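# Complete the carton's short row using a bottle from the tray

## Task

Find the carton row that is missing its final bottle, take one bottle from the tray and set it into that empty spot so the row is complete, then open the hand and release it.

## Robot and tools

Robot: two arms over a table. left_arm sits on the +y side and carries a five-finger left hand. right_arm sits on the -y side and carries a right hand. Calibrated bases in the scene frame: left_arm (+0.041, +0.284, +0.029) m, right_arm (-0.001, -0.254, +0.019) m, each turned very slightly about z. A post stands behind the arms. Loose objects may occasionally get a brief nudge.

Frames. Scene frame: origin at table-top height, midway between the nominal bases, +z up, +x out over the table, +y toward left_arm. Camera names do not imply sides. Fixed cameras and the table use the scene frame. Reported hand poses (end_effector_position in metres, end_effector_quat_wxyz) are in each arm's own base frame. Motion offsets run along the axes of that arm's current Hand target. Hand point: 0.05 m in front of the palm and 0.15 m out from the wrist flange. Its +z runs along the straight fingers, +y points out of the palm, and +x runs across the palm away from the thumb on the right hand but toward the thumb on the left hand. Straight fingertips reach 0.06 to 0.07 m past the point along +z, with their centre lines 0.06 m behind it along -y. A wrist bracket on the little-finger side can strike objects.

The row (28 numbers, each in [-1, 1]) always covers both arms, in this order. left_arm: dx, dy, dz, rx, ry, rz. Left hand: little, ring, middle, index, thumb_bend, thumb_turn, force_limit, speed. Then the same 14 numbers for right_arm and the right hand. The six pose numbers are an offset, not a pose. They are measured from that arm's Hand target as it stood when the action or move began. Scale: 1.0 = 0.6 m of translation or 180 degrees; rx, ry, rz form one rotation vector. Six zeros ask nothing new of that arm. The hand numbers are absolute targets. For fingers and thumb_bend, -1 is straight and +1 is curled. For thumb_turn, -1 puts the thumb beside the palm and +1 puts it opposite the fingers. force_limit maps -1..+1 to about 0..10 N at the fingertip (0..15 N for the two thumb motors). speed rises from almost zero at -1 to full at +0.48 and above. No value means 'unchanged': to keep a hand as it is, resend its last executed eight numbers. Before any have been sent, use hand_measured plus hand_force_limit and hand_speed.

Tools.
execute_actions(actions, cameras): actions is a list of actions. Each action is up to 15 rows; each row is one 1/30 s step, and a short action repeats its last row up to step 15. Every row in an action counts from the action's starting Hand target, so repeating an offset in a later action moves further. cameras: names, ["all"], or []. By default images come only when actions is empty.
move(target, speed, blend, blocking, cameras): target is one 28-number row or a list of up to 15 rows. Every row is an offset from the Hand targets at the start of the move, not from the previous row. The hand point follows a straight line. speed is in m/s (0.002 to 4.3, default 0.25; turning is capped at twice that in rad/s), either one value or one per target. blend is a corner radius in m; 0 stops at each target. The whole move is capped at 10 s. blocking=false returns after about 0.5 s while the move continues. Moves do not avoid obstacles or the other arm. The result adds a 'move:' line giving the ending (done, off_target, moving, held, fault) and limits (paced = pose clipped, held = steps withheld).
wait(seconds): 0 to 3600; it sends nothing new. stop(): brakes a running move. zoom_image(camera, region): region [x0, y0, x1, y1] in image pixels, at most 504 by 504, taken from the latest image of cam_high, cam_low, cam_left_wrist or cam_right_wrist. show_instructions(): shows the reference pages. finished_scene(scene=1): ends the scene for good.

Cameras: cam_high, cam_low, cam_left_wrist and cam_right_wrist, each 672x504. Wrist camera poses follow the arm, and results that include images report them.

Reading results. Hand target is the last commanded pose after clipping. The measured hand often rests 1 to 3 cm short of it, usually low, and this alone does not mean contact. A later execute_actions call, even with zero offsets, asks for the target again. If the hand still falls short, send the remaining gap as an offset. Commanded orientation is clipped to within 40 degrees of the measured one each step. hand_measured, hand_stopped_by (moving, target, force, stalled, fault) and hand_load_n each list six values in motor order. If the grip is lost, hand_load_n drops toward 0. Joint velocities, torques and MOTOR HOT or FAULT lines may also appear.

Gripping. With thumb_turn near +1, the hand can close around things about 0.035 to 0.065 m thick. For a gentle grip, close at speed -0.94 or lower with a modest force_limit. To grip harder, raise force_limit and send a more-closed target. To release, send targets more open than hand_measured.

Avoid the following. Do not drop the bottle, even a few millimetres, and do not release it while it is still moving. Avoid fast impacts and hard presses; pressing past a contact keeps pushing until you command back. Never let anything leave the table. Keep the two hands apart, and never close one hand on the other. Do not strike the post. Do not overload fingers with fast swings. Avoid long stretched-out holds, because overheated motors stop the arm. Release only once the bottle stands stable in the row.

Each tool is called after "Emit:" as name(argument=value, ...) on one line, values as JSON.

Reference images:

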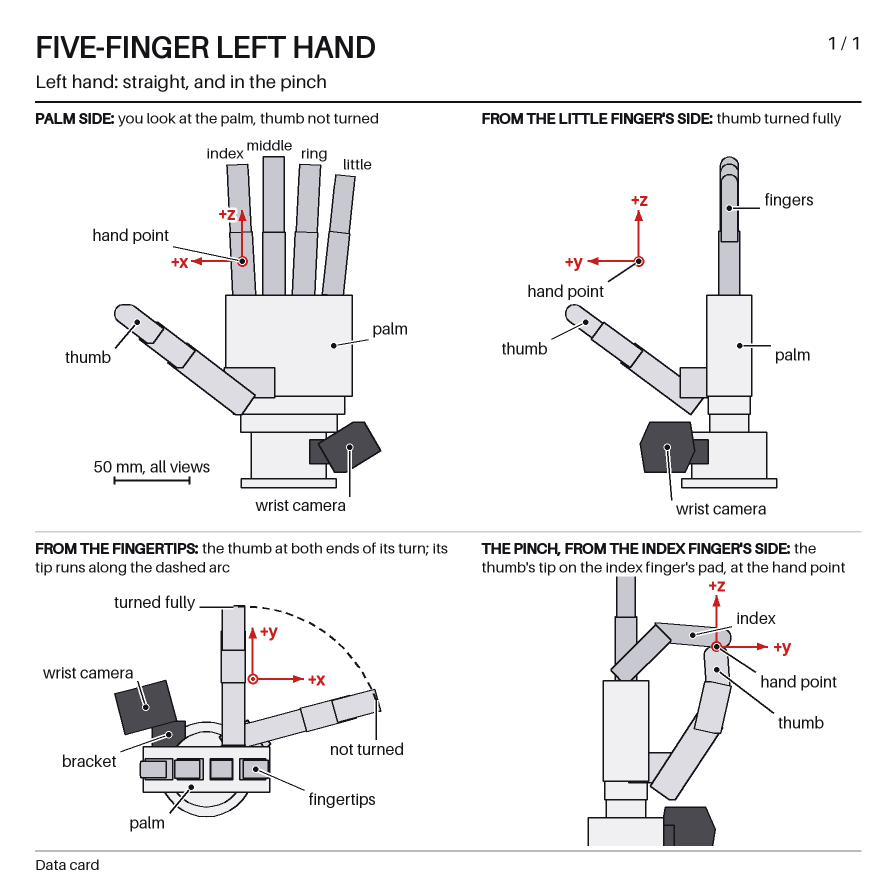

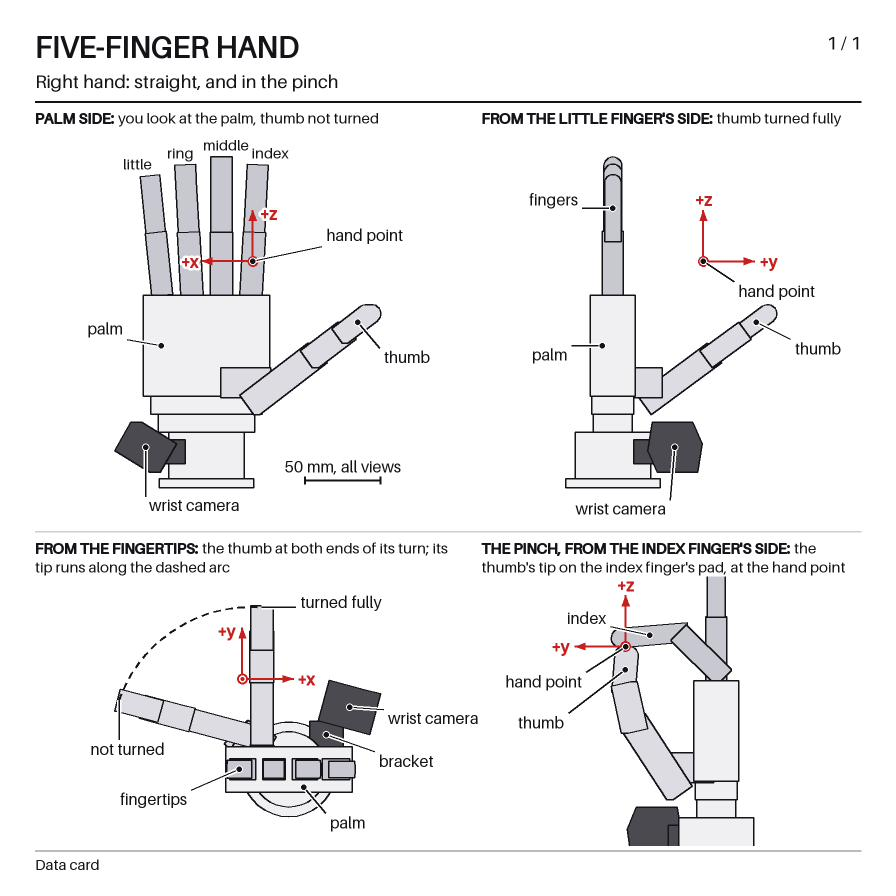

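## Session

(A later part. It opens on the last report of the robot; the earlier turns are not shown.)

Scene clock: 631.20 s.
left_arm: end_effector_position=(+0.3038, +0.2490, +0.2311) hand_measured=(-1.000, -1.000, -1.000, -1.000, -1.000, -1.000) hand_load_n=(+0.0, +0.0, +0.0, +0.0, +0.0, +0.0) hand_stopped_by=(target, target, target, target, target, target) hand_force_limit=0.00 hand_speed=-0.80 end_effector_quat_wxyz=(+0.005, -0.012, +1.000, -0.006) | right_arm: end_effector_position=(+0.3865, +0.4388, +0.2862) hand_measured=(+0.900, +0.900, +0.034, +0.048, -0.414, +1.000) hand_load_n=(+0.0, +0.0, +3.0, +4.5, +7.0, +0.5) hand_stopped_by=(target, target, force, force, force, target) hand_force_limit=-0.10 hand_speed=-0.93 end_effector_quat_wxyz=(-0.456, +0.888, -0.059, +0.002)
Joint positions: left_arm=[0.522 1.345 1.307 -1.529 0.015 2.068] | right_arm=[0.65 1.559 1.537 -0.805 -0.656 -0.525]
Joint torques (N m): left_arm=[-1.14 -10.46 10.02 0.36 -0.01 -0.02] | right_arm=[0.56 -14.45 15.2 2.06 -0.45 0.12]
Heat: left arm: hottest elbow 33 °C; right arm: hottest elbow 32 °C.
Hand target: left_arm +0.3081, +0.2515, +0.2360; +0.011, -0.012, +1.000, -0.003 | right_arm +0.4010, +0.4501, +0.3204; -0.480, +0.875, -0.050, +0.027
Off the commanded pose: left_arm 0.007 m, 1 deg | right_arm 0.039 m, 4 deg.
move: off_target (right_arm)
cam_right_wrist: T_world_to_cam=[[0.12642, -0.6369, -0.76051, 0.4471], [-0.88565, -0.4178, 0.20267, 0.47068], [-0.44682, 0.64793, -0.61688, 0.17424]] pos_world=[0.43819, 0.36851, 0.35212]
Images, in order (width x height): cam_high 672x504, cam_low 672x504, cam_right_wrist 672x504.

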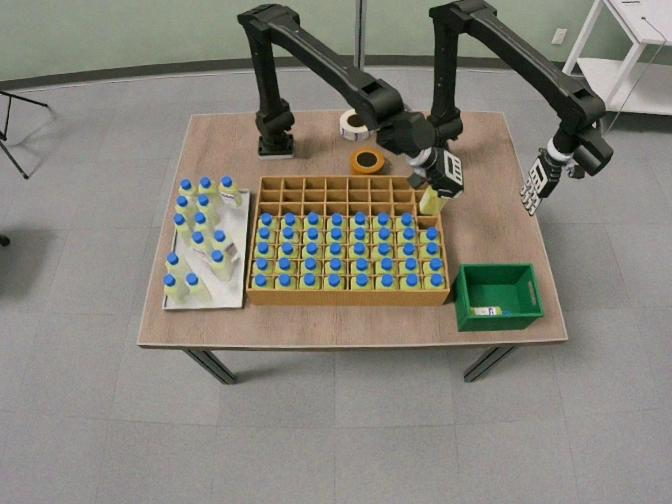

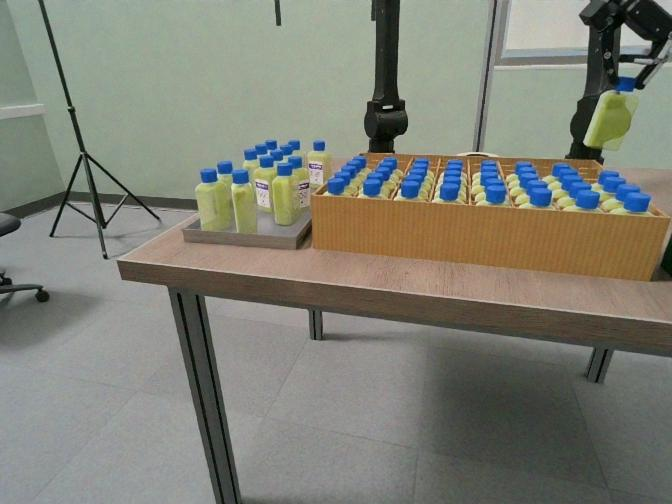

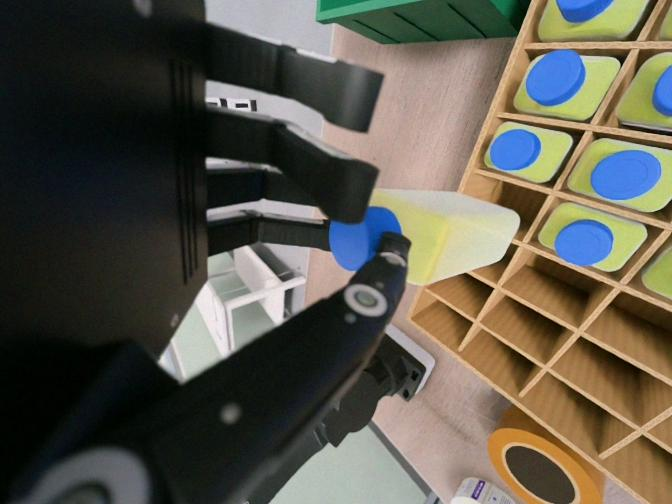

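Emit:
move(target=[[0,0,0,0,0,0,-1,-1,-1,-1,-1,-1,0,-0.8,0.0148,0.0107,-0.0167,0.0278,0.0139,-0.0063,0.9,0.9,0.36,0.36,-0.05,1,-0.1,-0.93]], speed=0.06, cameras=["cam_low","cam_right_wrist","cam_high"])

Emit:
zoom_image(camera="cam_low", region=[520, 30, 670, 230])

Emit:
zoom_image(camera="cam_high", region=[380, 150, 480, 270])

Emit:
zoom_image(camera="cam_right_wrist", region=[370, 100, 672, 400])

Scene clock: 708.13 s.
left_arm: end_effector_position=(+0.3038, +0.2490, +0.2311) hand_measured=(-1.000, -1.000, -1.000, -1.000, -1.000, -1.000) hand_load_n=(+0.0, +0.0, +0.0, +0.0, +0.0, +0.0) hand_stopped_by=(target, target, target, target, target, target) hand_force_limit=0.00 hand_speed=-0.80 end_effector_quat_wxyz=(+0.005, -0.012, +1.000, -0.006) | right_arm: end_effector_position=(+0.4056, +0.4384, +0.2936) hand_measured=(+0.900, +0.900, +0.034, +0.048, -0.414, +1.000) hand_load_n=(+0.0, +0.0, +3.0, +4.5, +7.5, +0.5) hand_stopped_by=(target, target, force, force, force, target) hand_force_limit=-0.10 hand_speed=-0.93 end_effector_quat_wxyz=(-0.497, +0.865, -0.056, +0.035)
Joint positions: left_arm=[0.522 1.345 1.307 -1.529 0.015 2.068] | right_arm=[0.621 1.532 1.48 -0.653 -0.679 -0.496]
Joint torques (N m): left_arm=[-1.32 -10.52 10.04 0.27 0 -0.01] | right_arm=[-0.44 -16.79 10.74 2.73 -0.64 0.09]
Heat: left arm: hottest elbow 34 °C; right arm: hottest elbow 43 °C.
Hand target: left_arm +0.3081, +0.2515, +0.2360; +0.011, -0.012, +1.000, -0.003 | right_arm +0.4085, +0.4373, +0.3203; -0.517, +0.853, -0.051, +0.053
Off the commanded pose: left_arm 0.007 m, 1 deg | right_arm 0.027 m, 3 deg.
move: off_target (right_arm)
cam_right_wrist: T_world_to_cam=[[0.16061, -0.57153, -0.80471, 0.42051], [-0.90708, -0.40688, 0.10794, 0.51766], [-0.38911, 0.7126, -0.58378, 0.12607]] pos_world=[0.45107, 0.36112, 0.35611]
Images, in order (width x height): cam_high 672x504, cam_low 672x504, cam_right_wrist 672x504.

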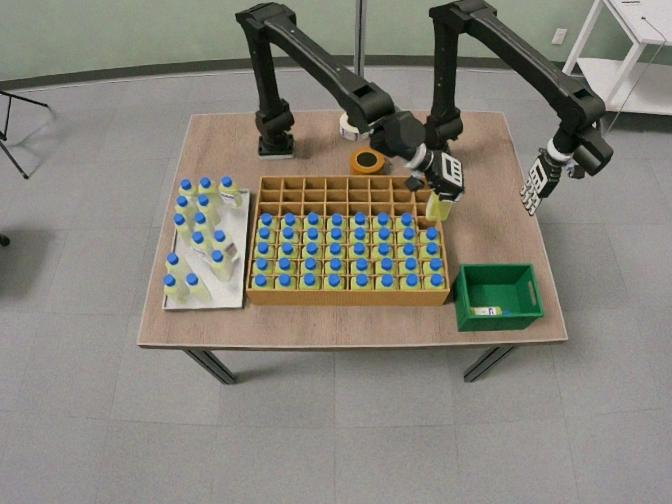

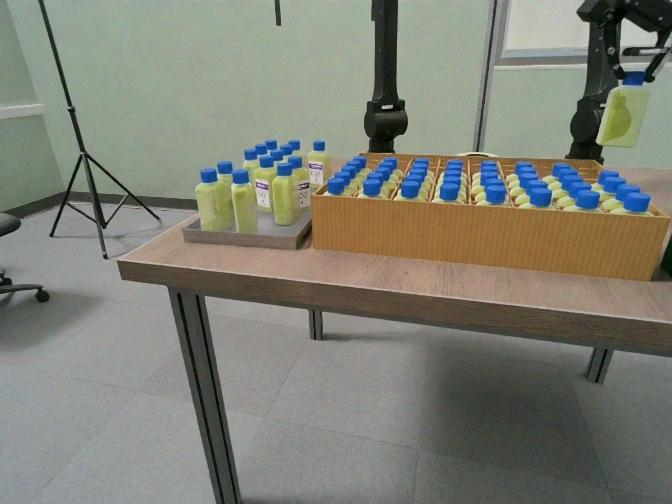

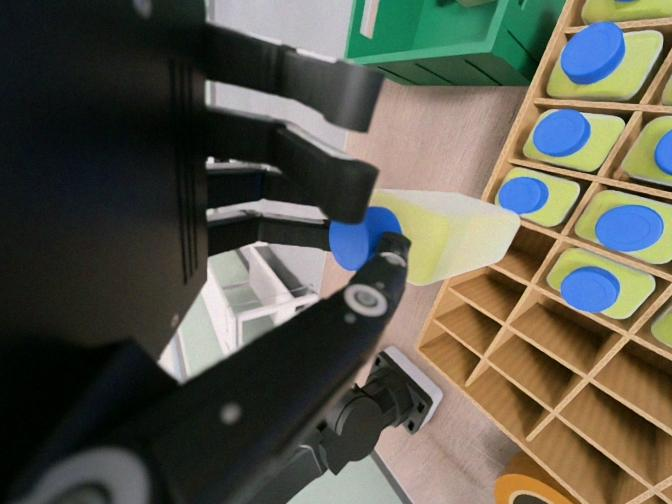

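Scaled by 2.520 from the camera's image (finer frame: 960x720).

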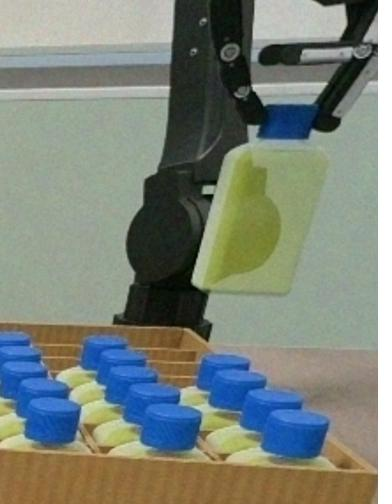

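Scaled by 4.200 from the camera's image (finer frame: 960x720).

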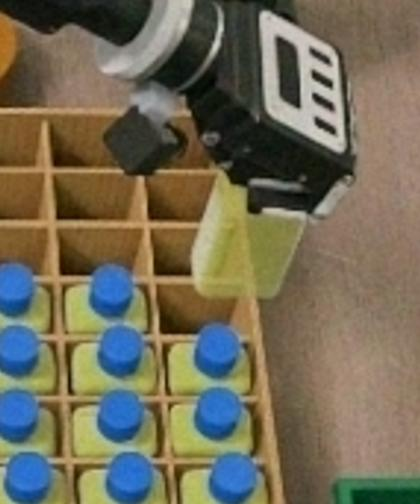

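Scaled by 1.669 from the camera's image (finer frame: 960x720).

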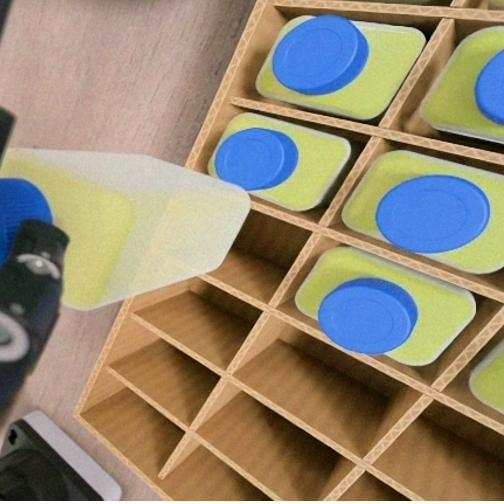

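Emit:
zoom_image(camera="cam_high", region=[410, 185, 460, 235])

Emit:
zoom_image(camera="cam_right_wrist", region=[420, 160, 600, 310])

Scaled by 10.080 from the camera's image (finer frame: 960x720).

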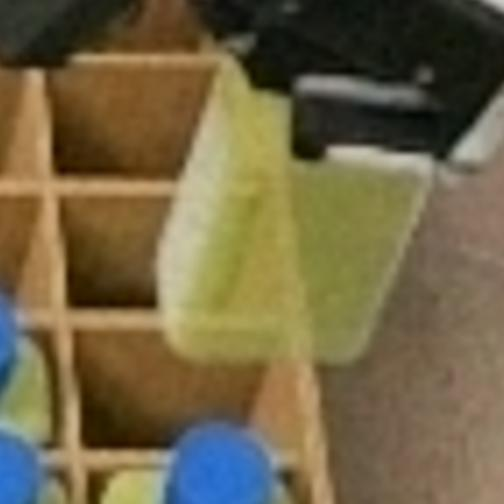

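Scaled by 2.800 from the camera's image (finer frame: 960x720).

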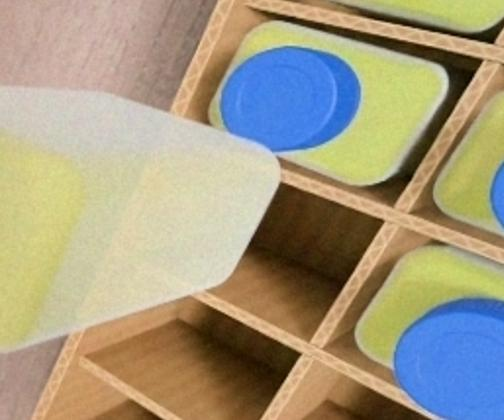

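Emit:
move(target=[[0,0,0,0,0,0,-1,-1,-1,-1,-1,-1,0,-0.8,-0.016,0.0997,0.0333,0,-0.0074,-0.0039,0.9,0.9,0.36,0.36,-0.05,1,-0.1,-0.93]], speed=0.06, cameras=["cam_low","cam_right_wrist","cam_high"])

Emit:
zoom_image(camera="cam_low", region=[520, 60, 670, 230])

Emit:
zoom_image(camera="cam_high", region=[410, 185, 460, 235])

Emit:
zoom_image(camera="cam_right_wrist", region=[400, 120, 640, 340])

Scene clock: 786.20 s.
left_arm: end_effector_position=(+0.3038, +0.2490, +0.2311) hand_measured=(-1.000, -1.000, -1.000, -1.000, -1.000, -1.000) hand_load_n=(+0.0, +0.0, +0.0, +0.0, +0.0, +0.0) hand_stopped_by=(target, target, target, target, target, target) hand_force_limit=0.00 hand_speed=-0.80 end_effector_quat_wxyz=(+0.005, -0.012, +1.000, -0.006) | right_arm: end_effector_position=(+0.3932, +0.4287, +0.2317) hand_measured=(+0.900, +0.900, +0.034, +0.048, -0.414, +1.000) hand_load_n=(+0.0, +0.0, +2.5, +4.5, +7.0, +0.5) hand_stopped_by=(target, target, force, force, force, target) hand_force_limit=-0.10 hand_speed=-0.93 end_effector_quat_wxyz=(-0.497, +0.866, -0.053, +0.023)
Joint positions: left_arm=[0.522 1.345 1.307 -1.529 0.015 2.068] | right_arm=[0.614 1.526 1.311 -0.509 -0.705 -0.506]
Joint torques (N m): left_arm=[-1.03 -10.64 10.09 0.27 -0.01 -0.02] | right_arm=[0.44 -16.56 10.62 2.86 -0.71 -0.14]
Heat: left arm: hottest elbow 34 °C; right arm: hottest elbow 38 °C.
Hand target: left_arm +0.3081, +0.2515, +0.2360; +0.011, -0.012, +1.000, -0.003 | right_arm +0.3999, +0.4286, +0.2578; -0.517, +0.854, -0.040, +0.046
Off the commanded pose: left_arm 0.007 m, 1 deg | right_arm 0.027 m, 4 deg.
move: off_target (right_arm)
cam_right_wrist: T_world_to_cam=[[0.1562, -0.56754, -0.80839, 0.36805], [-0.89793, -0.42256, 0.12316, 0.50879], [-0.41149, 0.70664, -0.57561, 0.10154]] pos_world=[0.44115, 0.35213, 0.29332]
Images, in order (width x height): cam_high 672x504, cam_low 672x504, cam_right_wrist 672x504.

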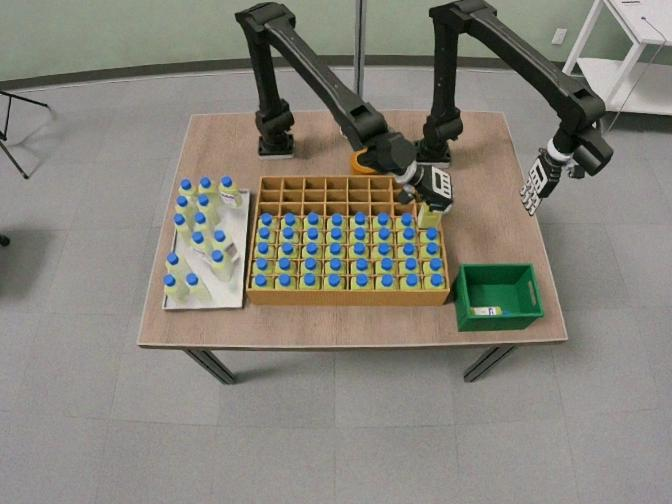

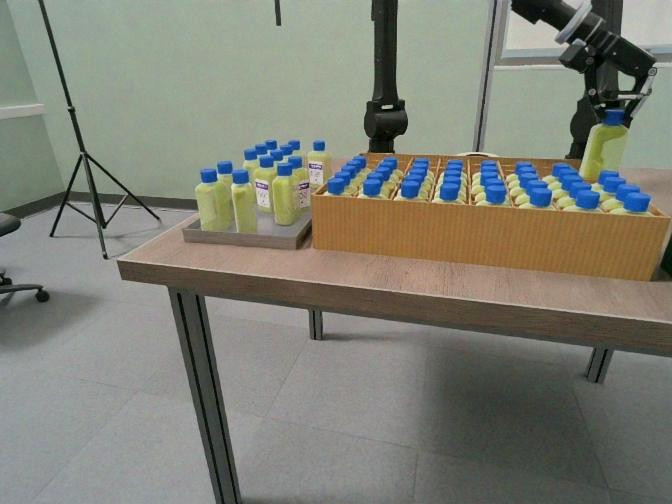

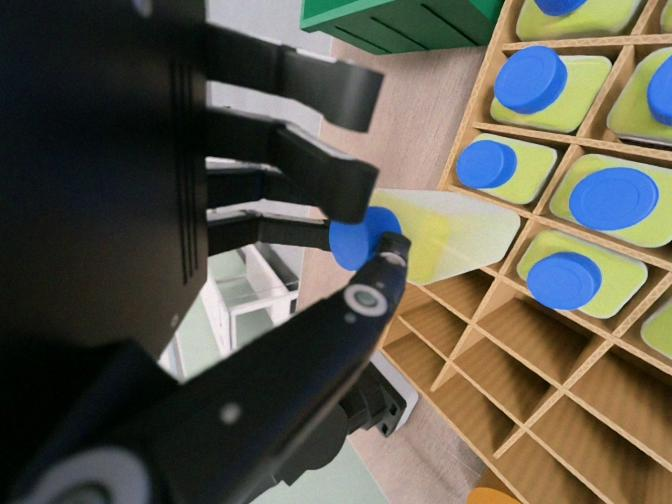

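Scaled by 2.965 from the camera's image (finer frame: 960x720).

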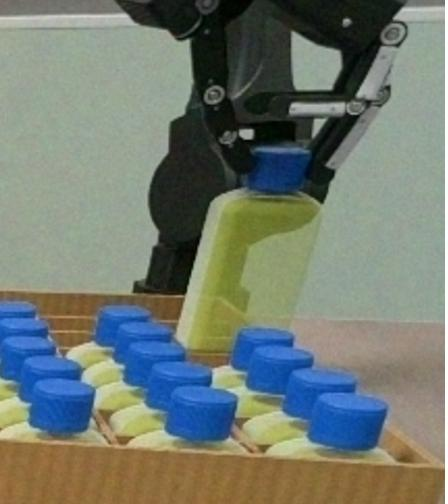

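Scaled by 10.080 from the camera's image (finer frame: 960x720).

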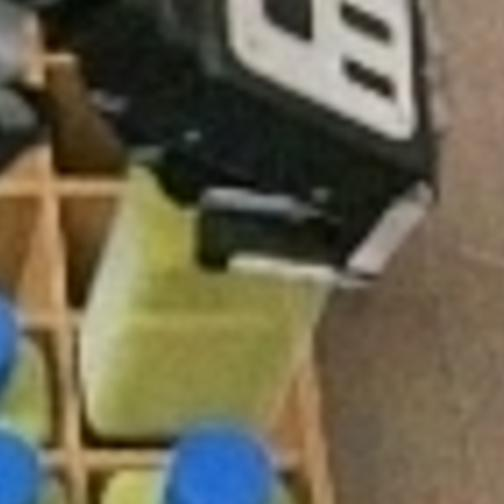

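Scaled by 2.100 from the camera's image (finer frame: 960x720).

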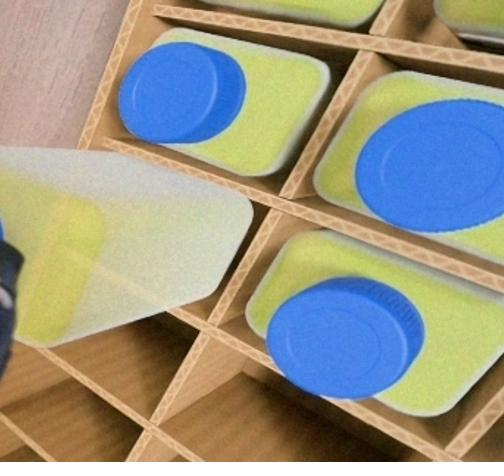

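Emit:
move(target=[[0,0,0,0,0,0,-1,-1,-1,-1,-1,-1,0,-0.8,0,0.0222,0.0116,0,0.0148,0.0077,0.9,0.9,0.36,0.36,-0.05,1,-0.1,-0.93]], speed=0.04, cameras=["cam_low","cam_right_wrist","cam_high"])

Emit:
zoom_image(camera="cam_low", region=[550, 80, 670, 220])

Emit:
zoom_image(camera="cam_high", region=[410, 190, 460, 240])

Emit:
zoom_image(camera="cam_right_wrist", region=[400, 120, 640, 340])

Scene clock: 812.93 s.
left_arm: end_effector_position=(+0.3038, +0.2490, +0.2311) hand_measured=(-1.000, -1.000, -1.000, -1.000, -1.000, -1.000) hand_load_n=(+0.0, +0.0, +0.0, +0.0, +0.0, +0.0) hand_stopped_by=(target, target, target, target, target, target) hand_force_limit=0.00 hand_speed=-0.80 end_effector_quat_wxyz=(+0.005, -0.012, +1.000, -0.006) | right_arm: end_effector_position=(+0.3968, +0.4265, +0.2217) hand_measured=(+0.900, +0.900, +0.034, +0.048, -0.414, +1.000) hand_load_n=(+0.0, +0.0, +3.0, +4.5, +7.0, +0.5) hand_stopped_by=(target, target, force, force, force, target) hand_force_limit=-0.10 hand_speed=-0.93 end_effector_quat_wxyz=(-0.501, +0.862, -0.067, +0.043)
Joint positions: left_arm=[0.522 1.345 1.307 -1.529 0.015 2.068] | right_arm=[0.614 1.511 1.258 -0.43 -0.669 -0.475]
Joint torques (N m): left_arm=[-1.03 -10.46 10 0.29 -0.01 -0.02] | right_arm=[-0.03 -15.85 10.37 2.84 -0.36 0.09]
Heat: left arm: hottest elbow 34 °C; right arm: hottest elbow 37 °C.
Hand target: left_arm +0.3081, +0.2515, +0.2360; +0.011, -0.012, +1.000, -0.003 | right_arm +0.4005, +0.4286, +0.2427; -0.516, +0.852, -0.062, +0.060
Off the commanded pose: left_arm 0.007 m, 1 deg | right_arm 0.021 m, 3 deg.
move: off_target (right_arm)
cam_right_wrist: T_world_to_cam=[[0.14861, -0.56733, -0.80997, 0.36134], [-0.91784, -0.384, 0.10056, 0.50872], [-0.36808, 0.72848, -0.57779, 0.07276]] pos_world=[0.44, 0.34734, 0.28356]
Images, in order (width x height): cam_high 672x504, cam_low 672x504, cam_right_wrist 672x504.

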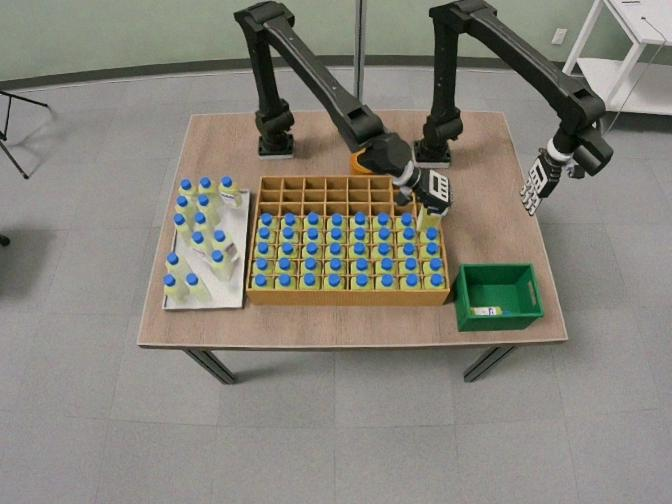

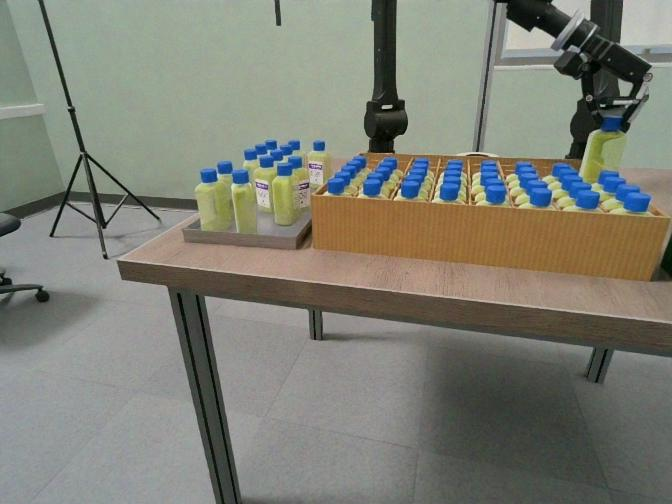

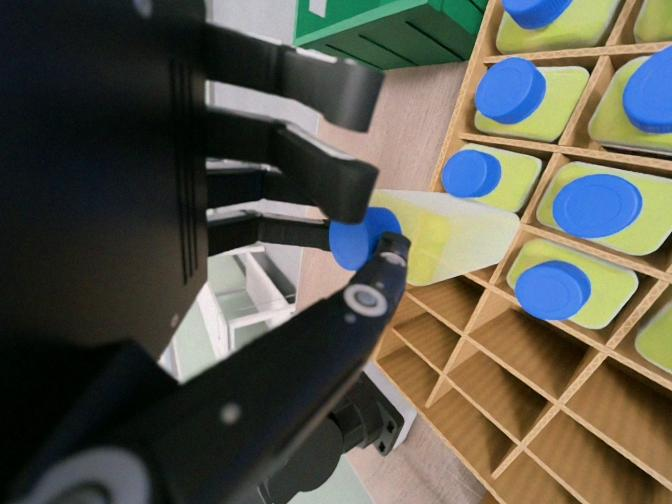

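Scaled by 3.600 from the camera's image (finer frame: 960x720).

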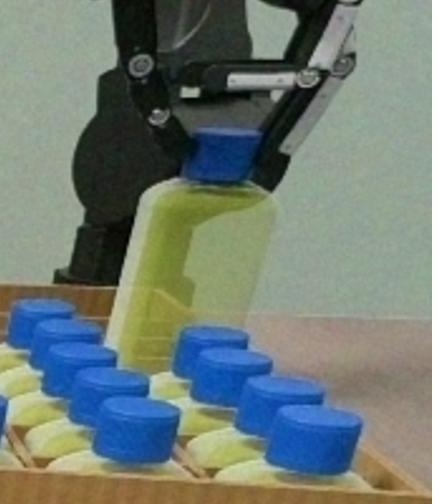

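Scaled by 10.080 from the camera's image (finer frame: 960x720).

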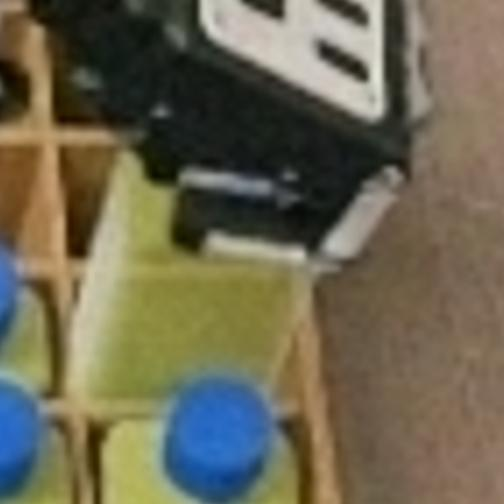

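Scaled by 2.100 from the camera's image (finer frame: 960x720).

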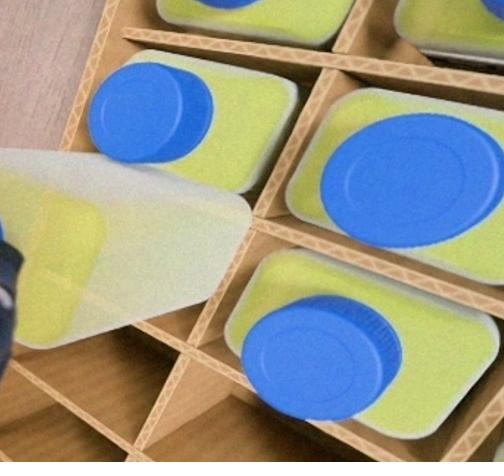

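Emit:
move(target=[[0,0,0,0,0,0,-1,-1,-1,-1,-1,-1,0,-0.8,-0.012,-0.0138,-0.0072,0,0.0074,0.0038,0.9,0.9,0.36,0.36,-0.05,1,-0.1,-0.93]], speed=0.04, cameras=["cam_low","cam_right_wrist","cam_high"])

Emit:
zoom_image(camera="cam_high", region=[410, 190, 460, 240])

Emit:
zoom_image(camera="cam_right_wrist", region=[440, 160, 600, 310])

Scene clock: 833.50 s.
left_arm: end_effector_position=(+0.3038, +0.2490, +0.2311) hand_measured=(-1.000, -1.000, -1.000, -1.000, -1.000, -1.000) hand_load_n=(+0.0, +0.0, +0.0, +0.0, +0.0, +0.0) hand_stopped_by=(target, target, target, target, target, target) hand_force_limit=0.00 hand_speed=-0.80 end_effector_quat_wxyz=(+0.005, -0.012, +1.000, -0.006) | right_arm: end_effector_position=(+0.3931, +0.4236, +0.2277) hand_measured=(+0.900, +0.900, +0.034, +0.048, -0.414, +1.000) hand_load_n=(+0.0, +0.0, +3.0, +4.5, +7.0, +0.5) hand_stopped_by=(target, target, force, force, force, target) hand_force_limit=-0.10 hand_speed=-0.93 end_effector_quat_wxyz=(-0.498, +0.862, -0.082, +0.051)
Joint positions: left_arm=[0.522 1.345 1.307 -1.529 0.015 2.068] | right_arm=[0.62 1.484 1.245 -0.428 -0.634 -0.445]
Joint torques (N m): left_arm=[-1.26 -10.52 10.02 0.34 -0.02 -0.01] | right_arm=[1.26 -15.27 10.48 2.84 -0.37 0.06]
Heat: left arm: hottest elbow 34 °C; right arm: hottest elbow 35 °C.
Hand target: left_arm +0.3081, +0.2515, +0.2360; +0.011, -0.012, +1.000, -0.003 | right_arm +0.3929, +0.4299, +0.2517; -0.516, +0.851, -0.073, +0.066
Off the commanded pose: left_arm 0.007 m, 1 deg | right_arm 0.025 m, 3 deg.
move: off_target (right_arm)
cam_right_wrist: T_world_to_cam=[[0.12747, -0.57601, -0.80744, 0.37654], [-0.93071, -0.35085, 0.10336, 0.49398], [-0.34282, 0.73832, -0.58082, 0.06362]] pos_world=[0.43356, 0.34323, 0.28993]
Images, in order (width x height): cam_high 672x504, cam_low 672x504, cam_right_wrist 672x504.

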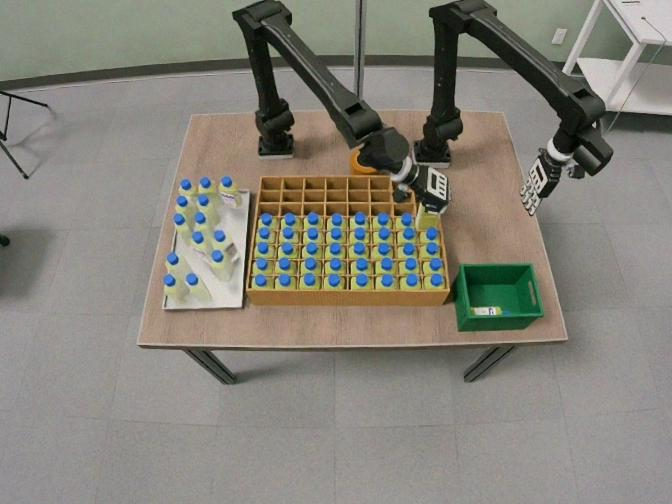

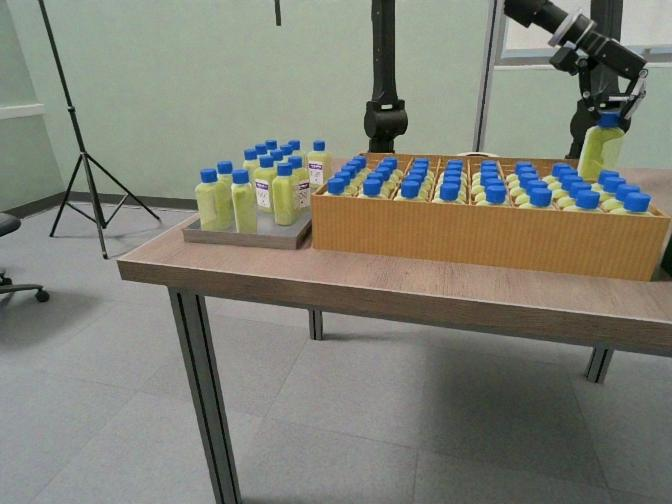

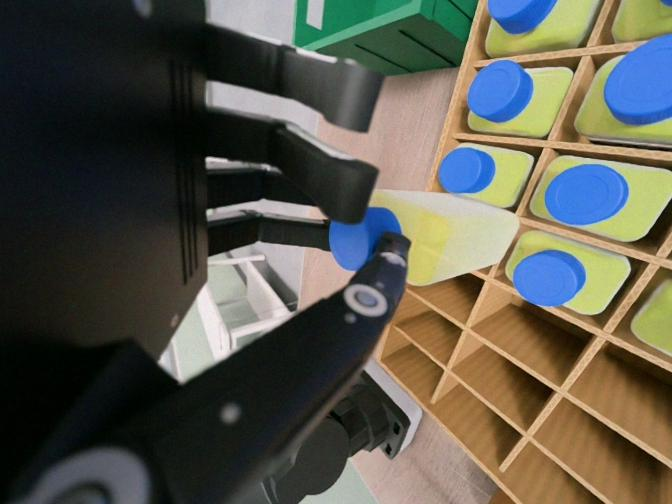

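Scaled by 10.080 from the camera's image (finer frame: 960x720).

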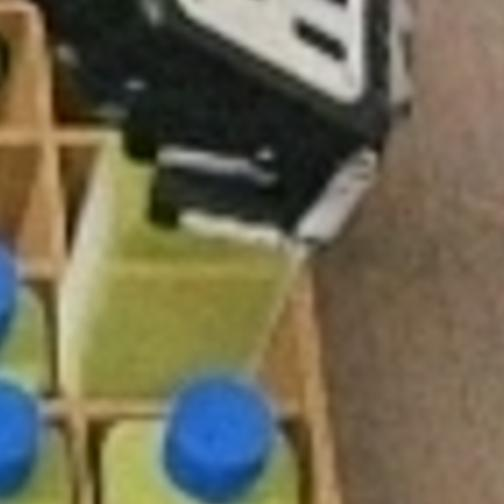

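Scaled by 3.150 from the camera's image (finer frame: 960x720).

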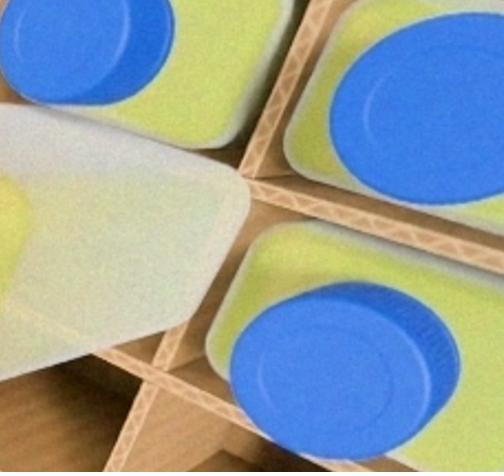

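Emit:
move(target=[[0,0,0,0,0,0,-1,-1,-1,-1,-1,-1,0,-0.8,-0.0082,-0.005,0.0098,0,0,0,0.9,0.9,0.36,0.36,-0.05,1,-0.1,-0.93]], speed=0.04, cameras=["cam_low","cam_right_wrist","cam_high"])

Emit:
zoom_image(camera="cam_high", region=[410, 190, 460, 240])

Emit:
zoom_image(camera="cam_right_wrist", region=[440, 160, 600, 310])

Scene clock: 848.13 s.
left_arm: end_effector_position=(+0.3038, +0.2490, +0.2311) hand_measured=(-1.000, -1.000, -1.000, -1.000, -1.000, -1.000) hand_load_n=(+0.0, +0.5, +0.0, +0.0, +0.0, +0.0) hand_stopped_by=(target, target, target, target, target, target) hand_force_limit=0.00 hand_speed=-0.80 end_effector_quat_wxyz=(+0.005, -0.012, +1.000, -0.006) | right_arm: end_effector_position=(+0.3873, +0.4312, +0.2279) hand_measured=(+0.900, +0.900, +0.034, +0.048, -0.414, +1.000) hand_load_n=(+0.0, +0.0, +3.0, +4.5, +7.5, +0.0) hand_stopped_by=(target, target, force, force, force, target) hand_force_limit=-0.10 hand_speed=-0.93 end_effector_quat_wxyz=(-0.497, +0.862, -0.081, +0.050)
Joint positions: left_arm=[0.522 1.345 1.307 -1.529 0.015 2.068] | right_arm=[0.64 1.484 1.245 -0.422 -0.621 -0.433]
Joint torques (N m): left_arm=[-1.2 -10.46 10.03 0.31 -0.02 -0.03] | right_arm=[1.38 -16.21 10.66 2.86 -0.31 0.04]
Heat: left arm: hottest elbow 34 °C; right arm: hottest elbow 36 °C.
Hand target: left_arm +0.3081, +0.2515, +0.2360; +0.011, -0.012, +1.000, -0.003 | right_arm +0.3894, +0.4374, +0.2515; -0.516, +0.851, -0.073, +0.066
Off the commanded pose: left_arm 0.007 m, 1 deg | right_arm 0.024 m, 3 deg.
move: off_target (right_arm)
cam_right_wrist: T_world_to_cam=[[0.12858, -0.57664, -0.80682, 0.38154], [-0.92977, -0.35308, 0.10417, 0.4917], [-0.34495, 0.73676, -0.58155, 0.05781]] pos_world=[0.42805, 0.35103, 0.29023]
Images, in order (width x height): cam_high 672x504, cam_low 672x504, cam_right_wrist 672x504.

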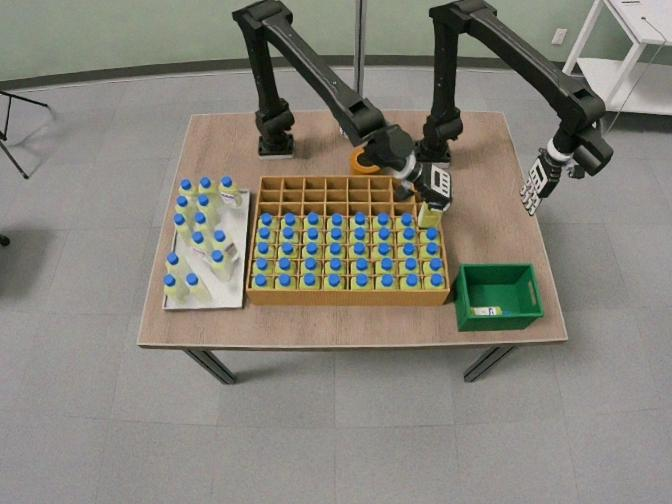

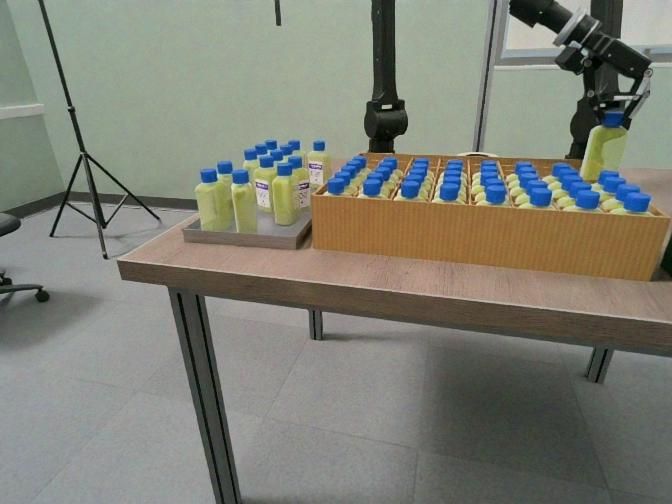

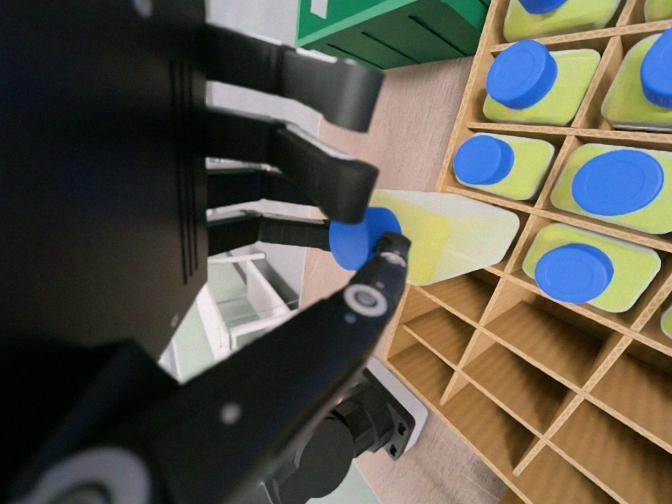

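Scaled by 10.080 from the camera's image (finer frame: 960x720).

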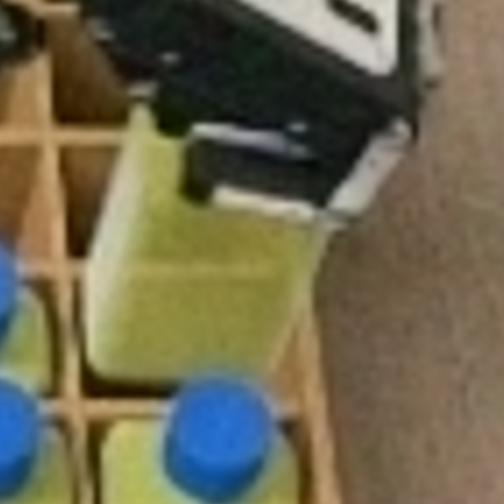

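Scaled by 3.150 from the camera's image (finer frame: 960x720).

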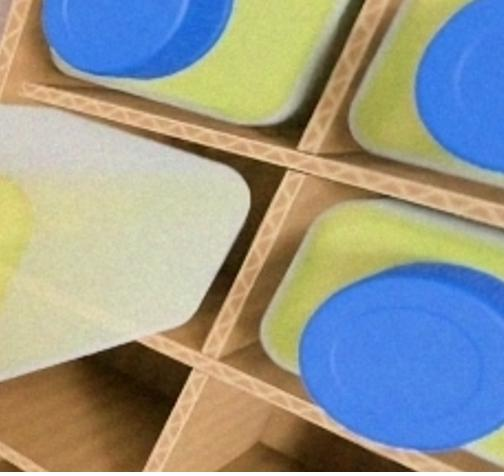

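Emit:
zoom_image(camera="cam_low", region=[550, 80, 670, 220])

Scaled by 3.600 from the camera's image (finer frame: 960x720).

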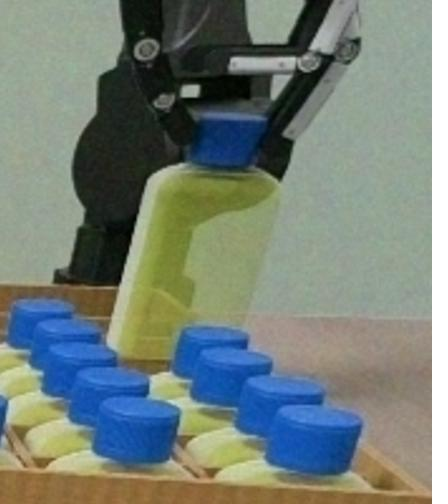

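Emit:
move(target=[[0,0,0,0,0,0,-1,-1,-1,-1,-1,-1,0,-0.8,0.005,0.0295,0.0157,0,0,0,0.9,0.9,0.36,0.36,-0.05,1,-0.1,-0.93]], speed=0.03, cameras=["cam_low","cam_right_wrist","cam_high"])

Emit:
zoom_image(camera="cam_high", region=[410, 190, 460, 240])

Emit:
zoom_image(camera="cam_right_wrist", region=[440, 160, 600, 310])

Emit:
zoom_image(camera="cam_low", region=[550, 80, 670, 220])

Scene clock: 866.83 s.
left_arm: end_effector_position=(+0.3038, +0.2490, +0.2311) hand_measured=(-1.000, -1.000, -1.000, -1.000, -1.000, -1.000) hand_load_n=(+0.0, +0.0, +0.0, +0.0, +0.0, +0.0) hand_stopped_by=(target, target, target, target, target, target) hand_force_limit=0.00 hand_speed=-0.80 end_effector_quat_wxyz=(+0.005, -0.012, +1.000, -0.006) | right_arm: end_effector_position=(+0.3880, +0.4317, +0.2196) hand_measured=(+0.900, +0.900, +0.034, +0.048, -0.414, +1.000) hand_load_n=(+0.0, +0.0, +3.0, +4.5, +7.0, +0.5) hand_stopped_by=(target, target, force, force, force, target) hand_force_limit=-0.10 hand_speed=-0.93 end_effector_quat_wxyz=(-0.503, +0.859, -0.078, +0.057)
Joint positions: left_arm=[0.522 1.345 1.307 -1.529 0.015 2.068] | right_arm=[0.64 1.484 1.215 -0.373 -0.62 -0.433]
Joint torques (N m): left_arm=[-0.97 -10.46 10 0.34 -0.01 -0.02] | right_arm=[0.85 -13.86 10.37 2.74 -0.48 -0.04]
Heat: left arm: hottest elbow 34 °C; right arm: hottest elbow 36 °C.
Hand target: left_arm +0.3081, +0.2515, +0.2360; +0.011, -0.012, +1.000, -0.003 | right_arm +0.3932, +0.4368, +0.2315; -0.516, +0.851, -0.073, +0.066
Off the commanded pose: left_arm 0.007 m, 1 deg | right_arm 0.014 m, 2 deg.
move: off_target (right_arm)
cam_right_wrist: T_world_to_cam=[[0.14055, -0.56761, -0.81121, 0.36745], [-0.93137, -0.35373, 0.08615, 0.49828], [-0.33585, 0.74343, -0.57837, 0.0457]] pos_world=[0.42778, 0.35085, 0.28158]
Images, in order (width x height): cam_high 672x504, cam_low 672x504, cam_right_wrist 672x504.

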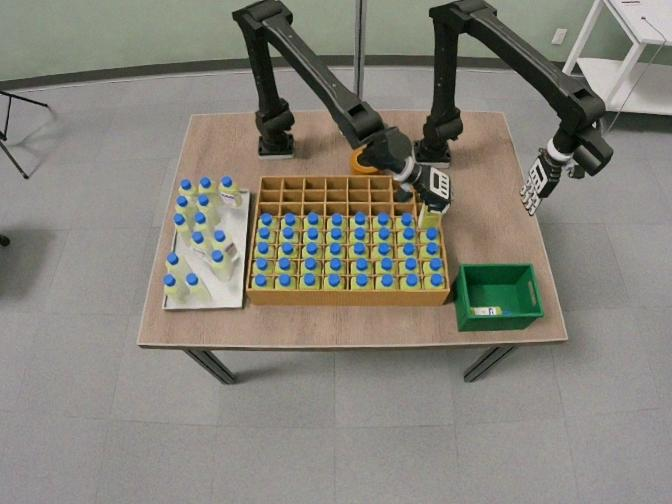

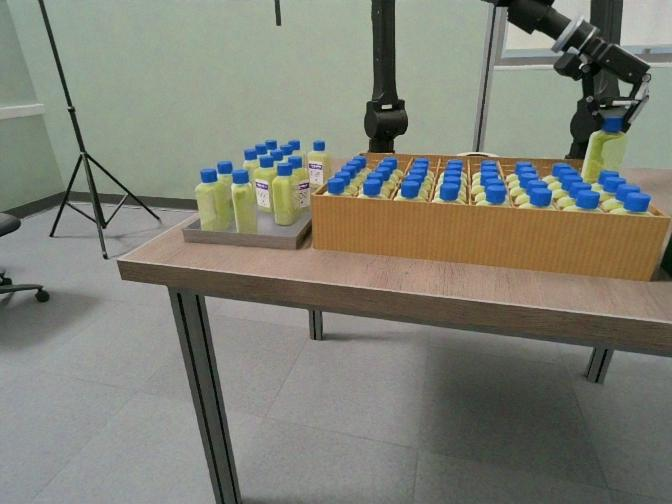

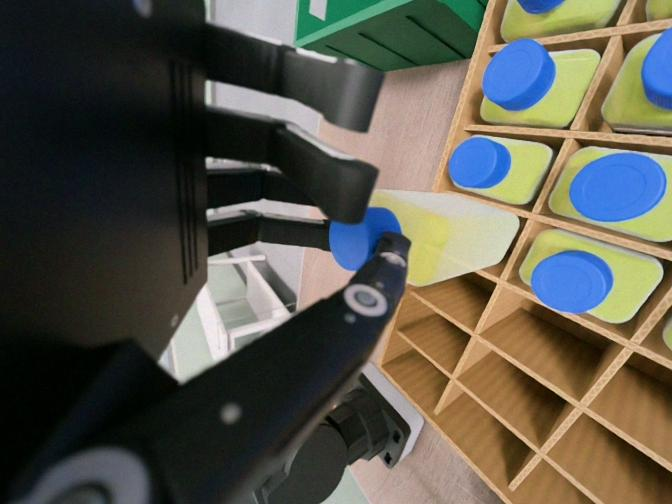

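Scaled by 10.080 from the camera's image (finer frame: 960x720).

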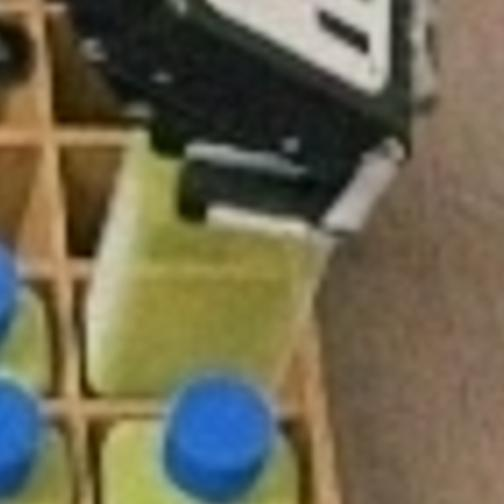

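Scaled by 3.150 from the camera's image (finer frame: 960x720).

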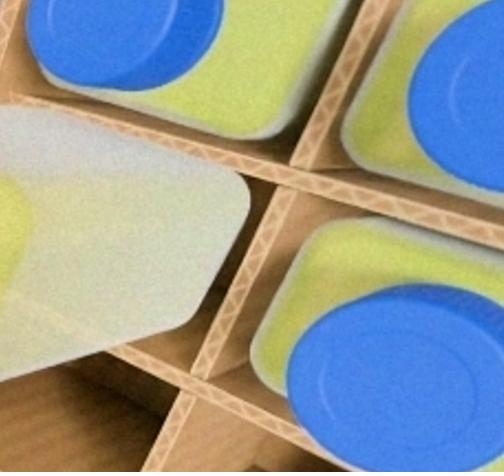

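Scaled by 3.600 from the camera's image (finer frame: 960x720).

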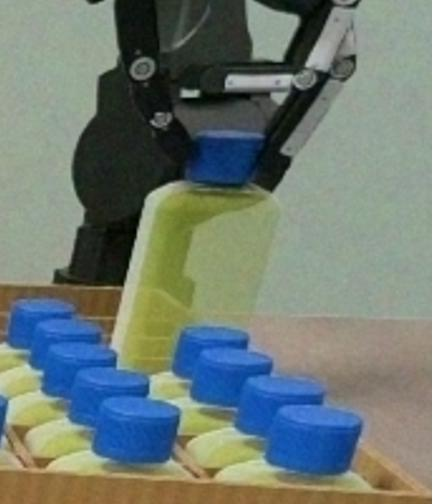

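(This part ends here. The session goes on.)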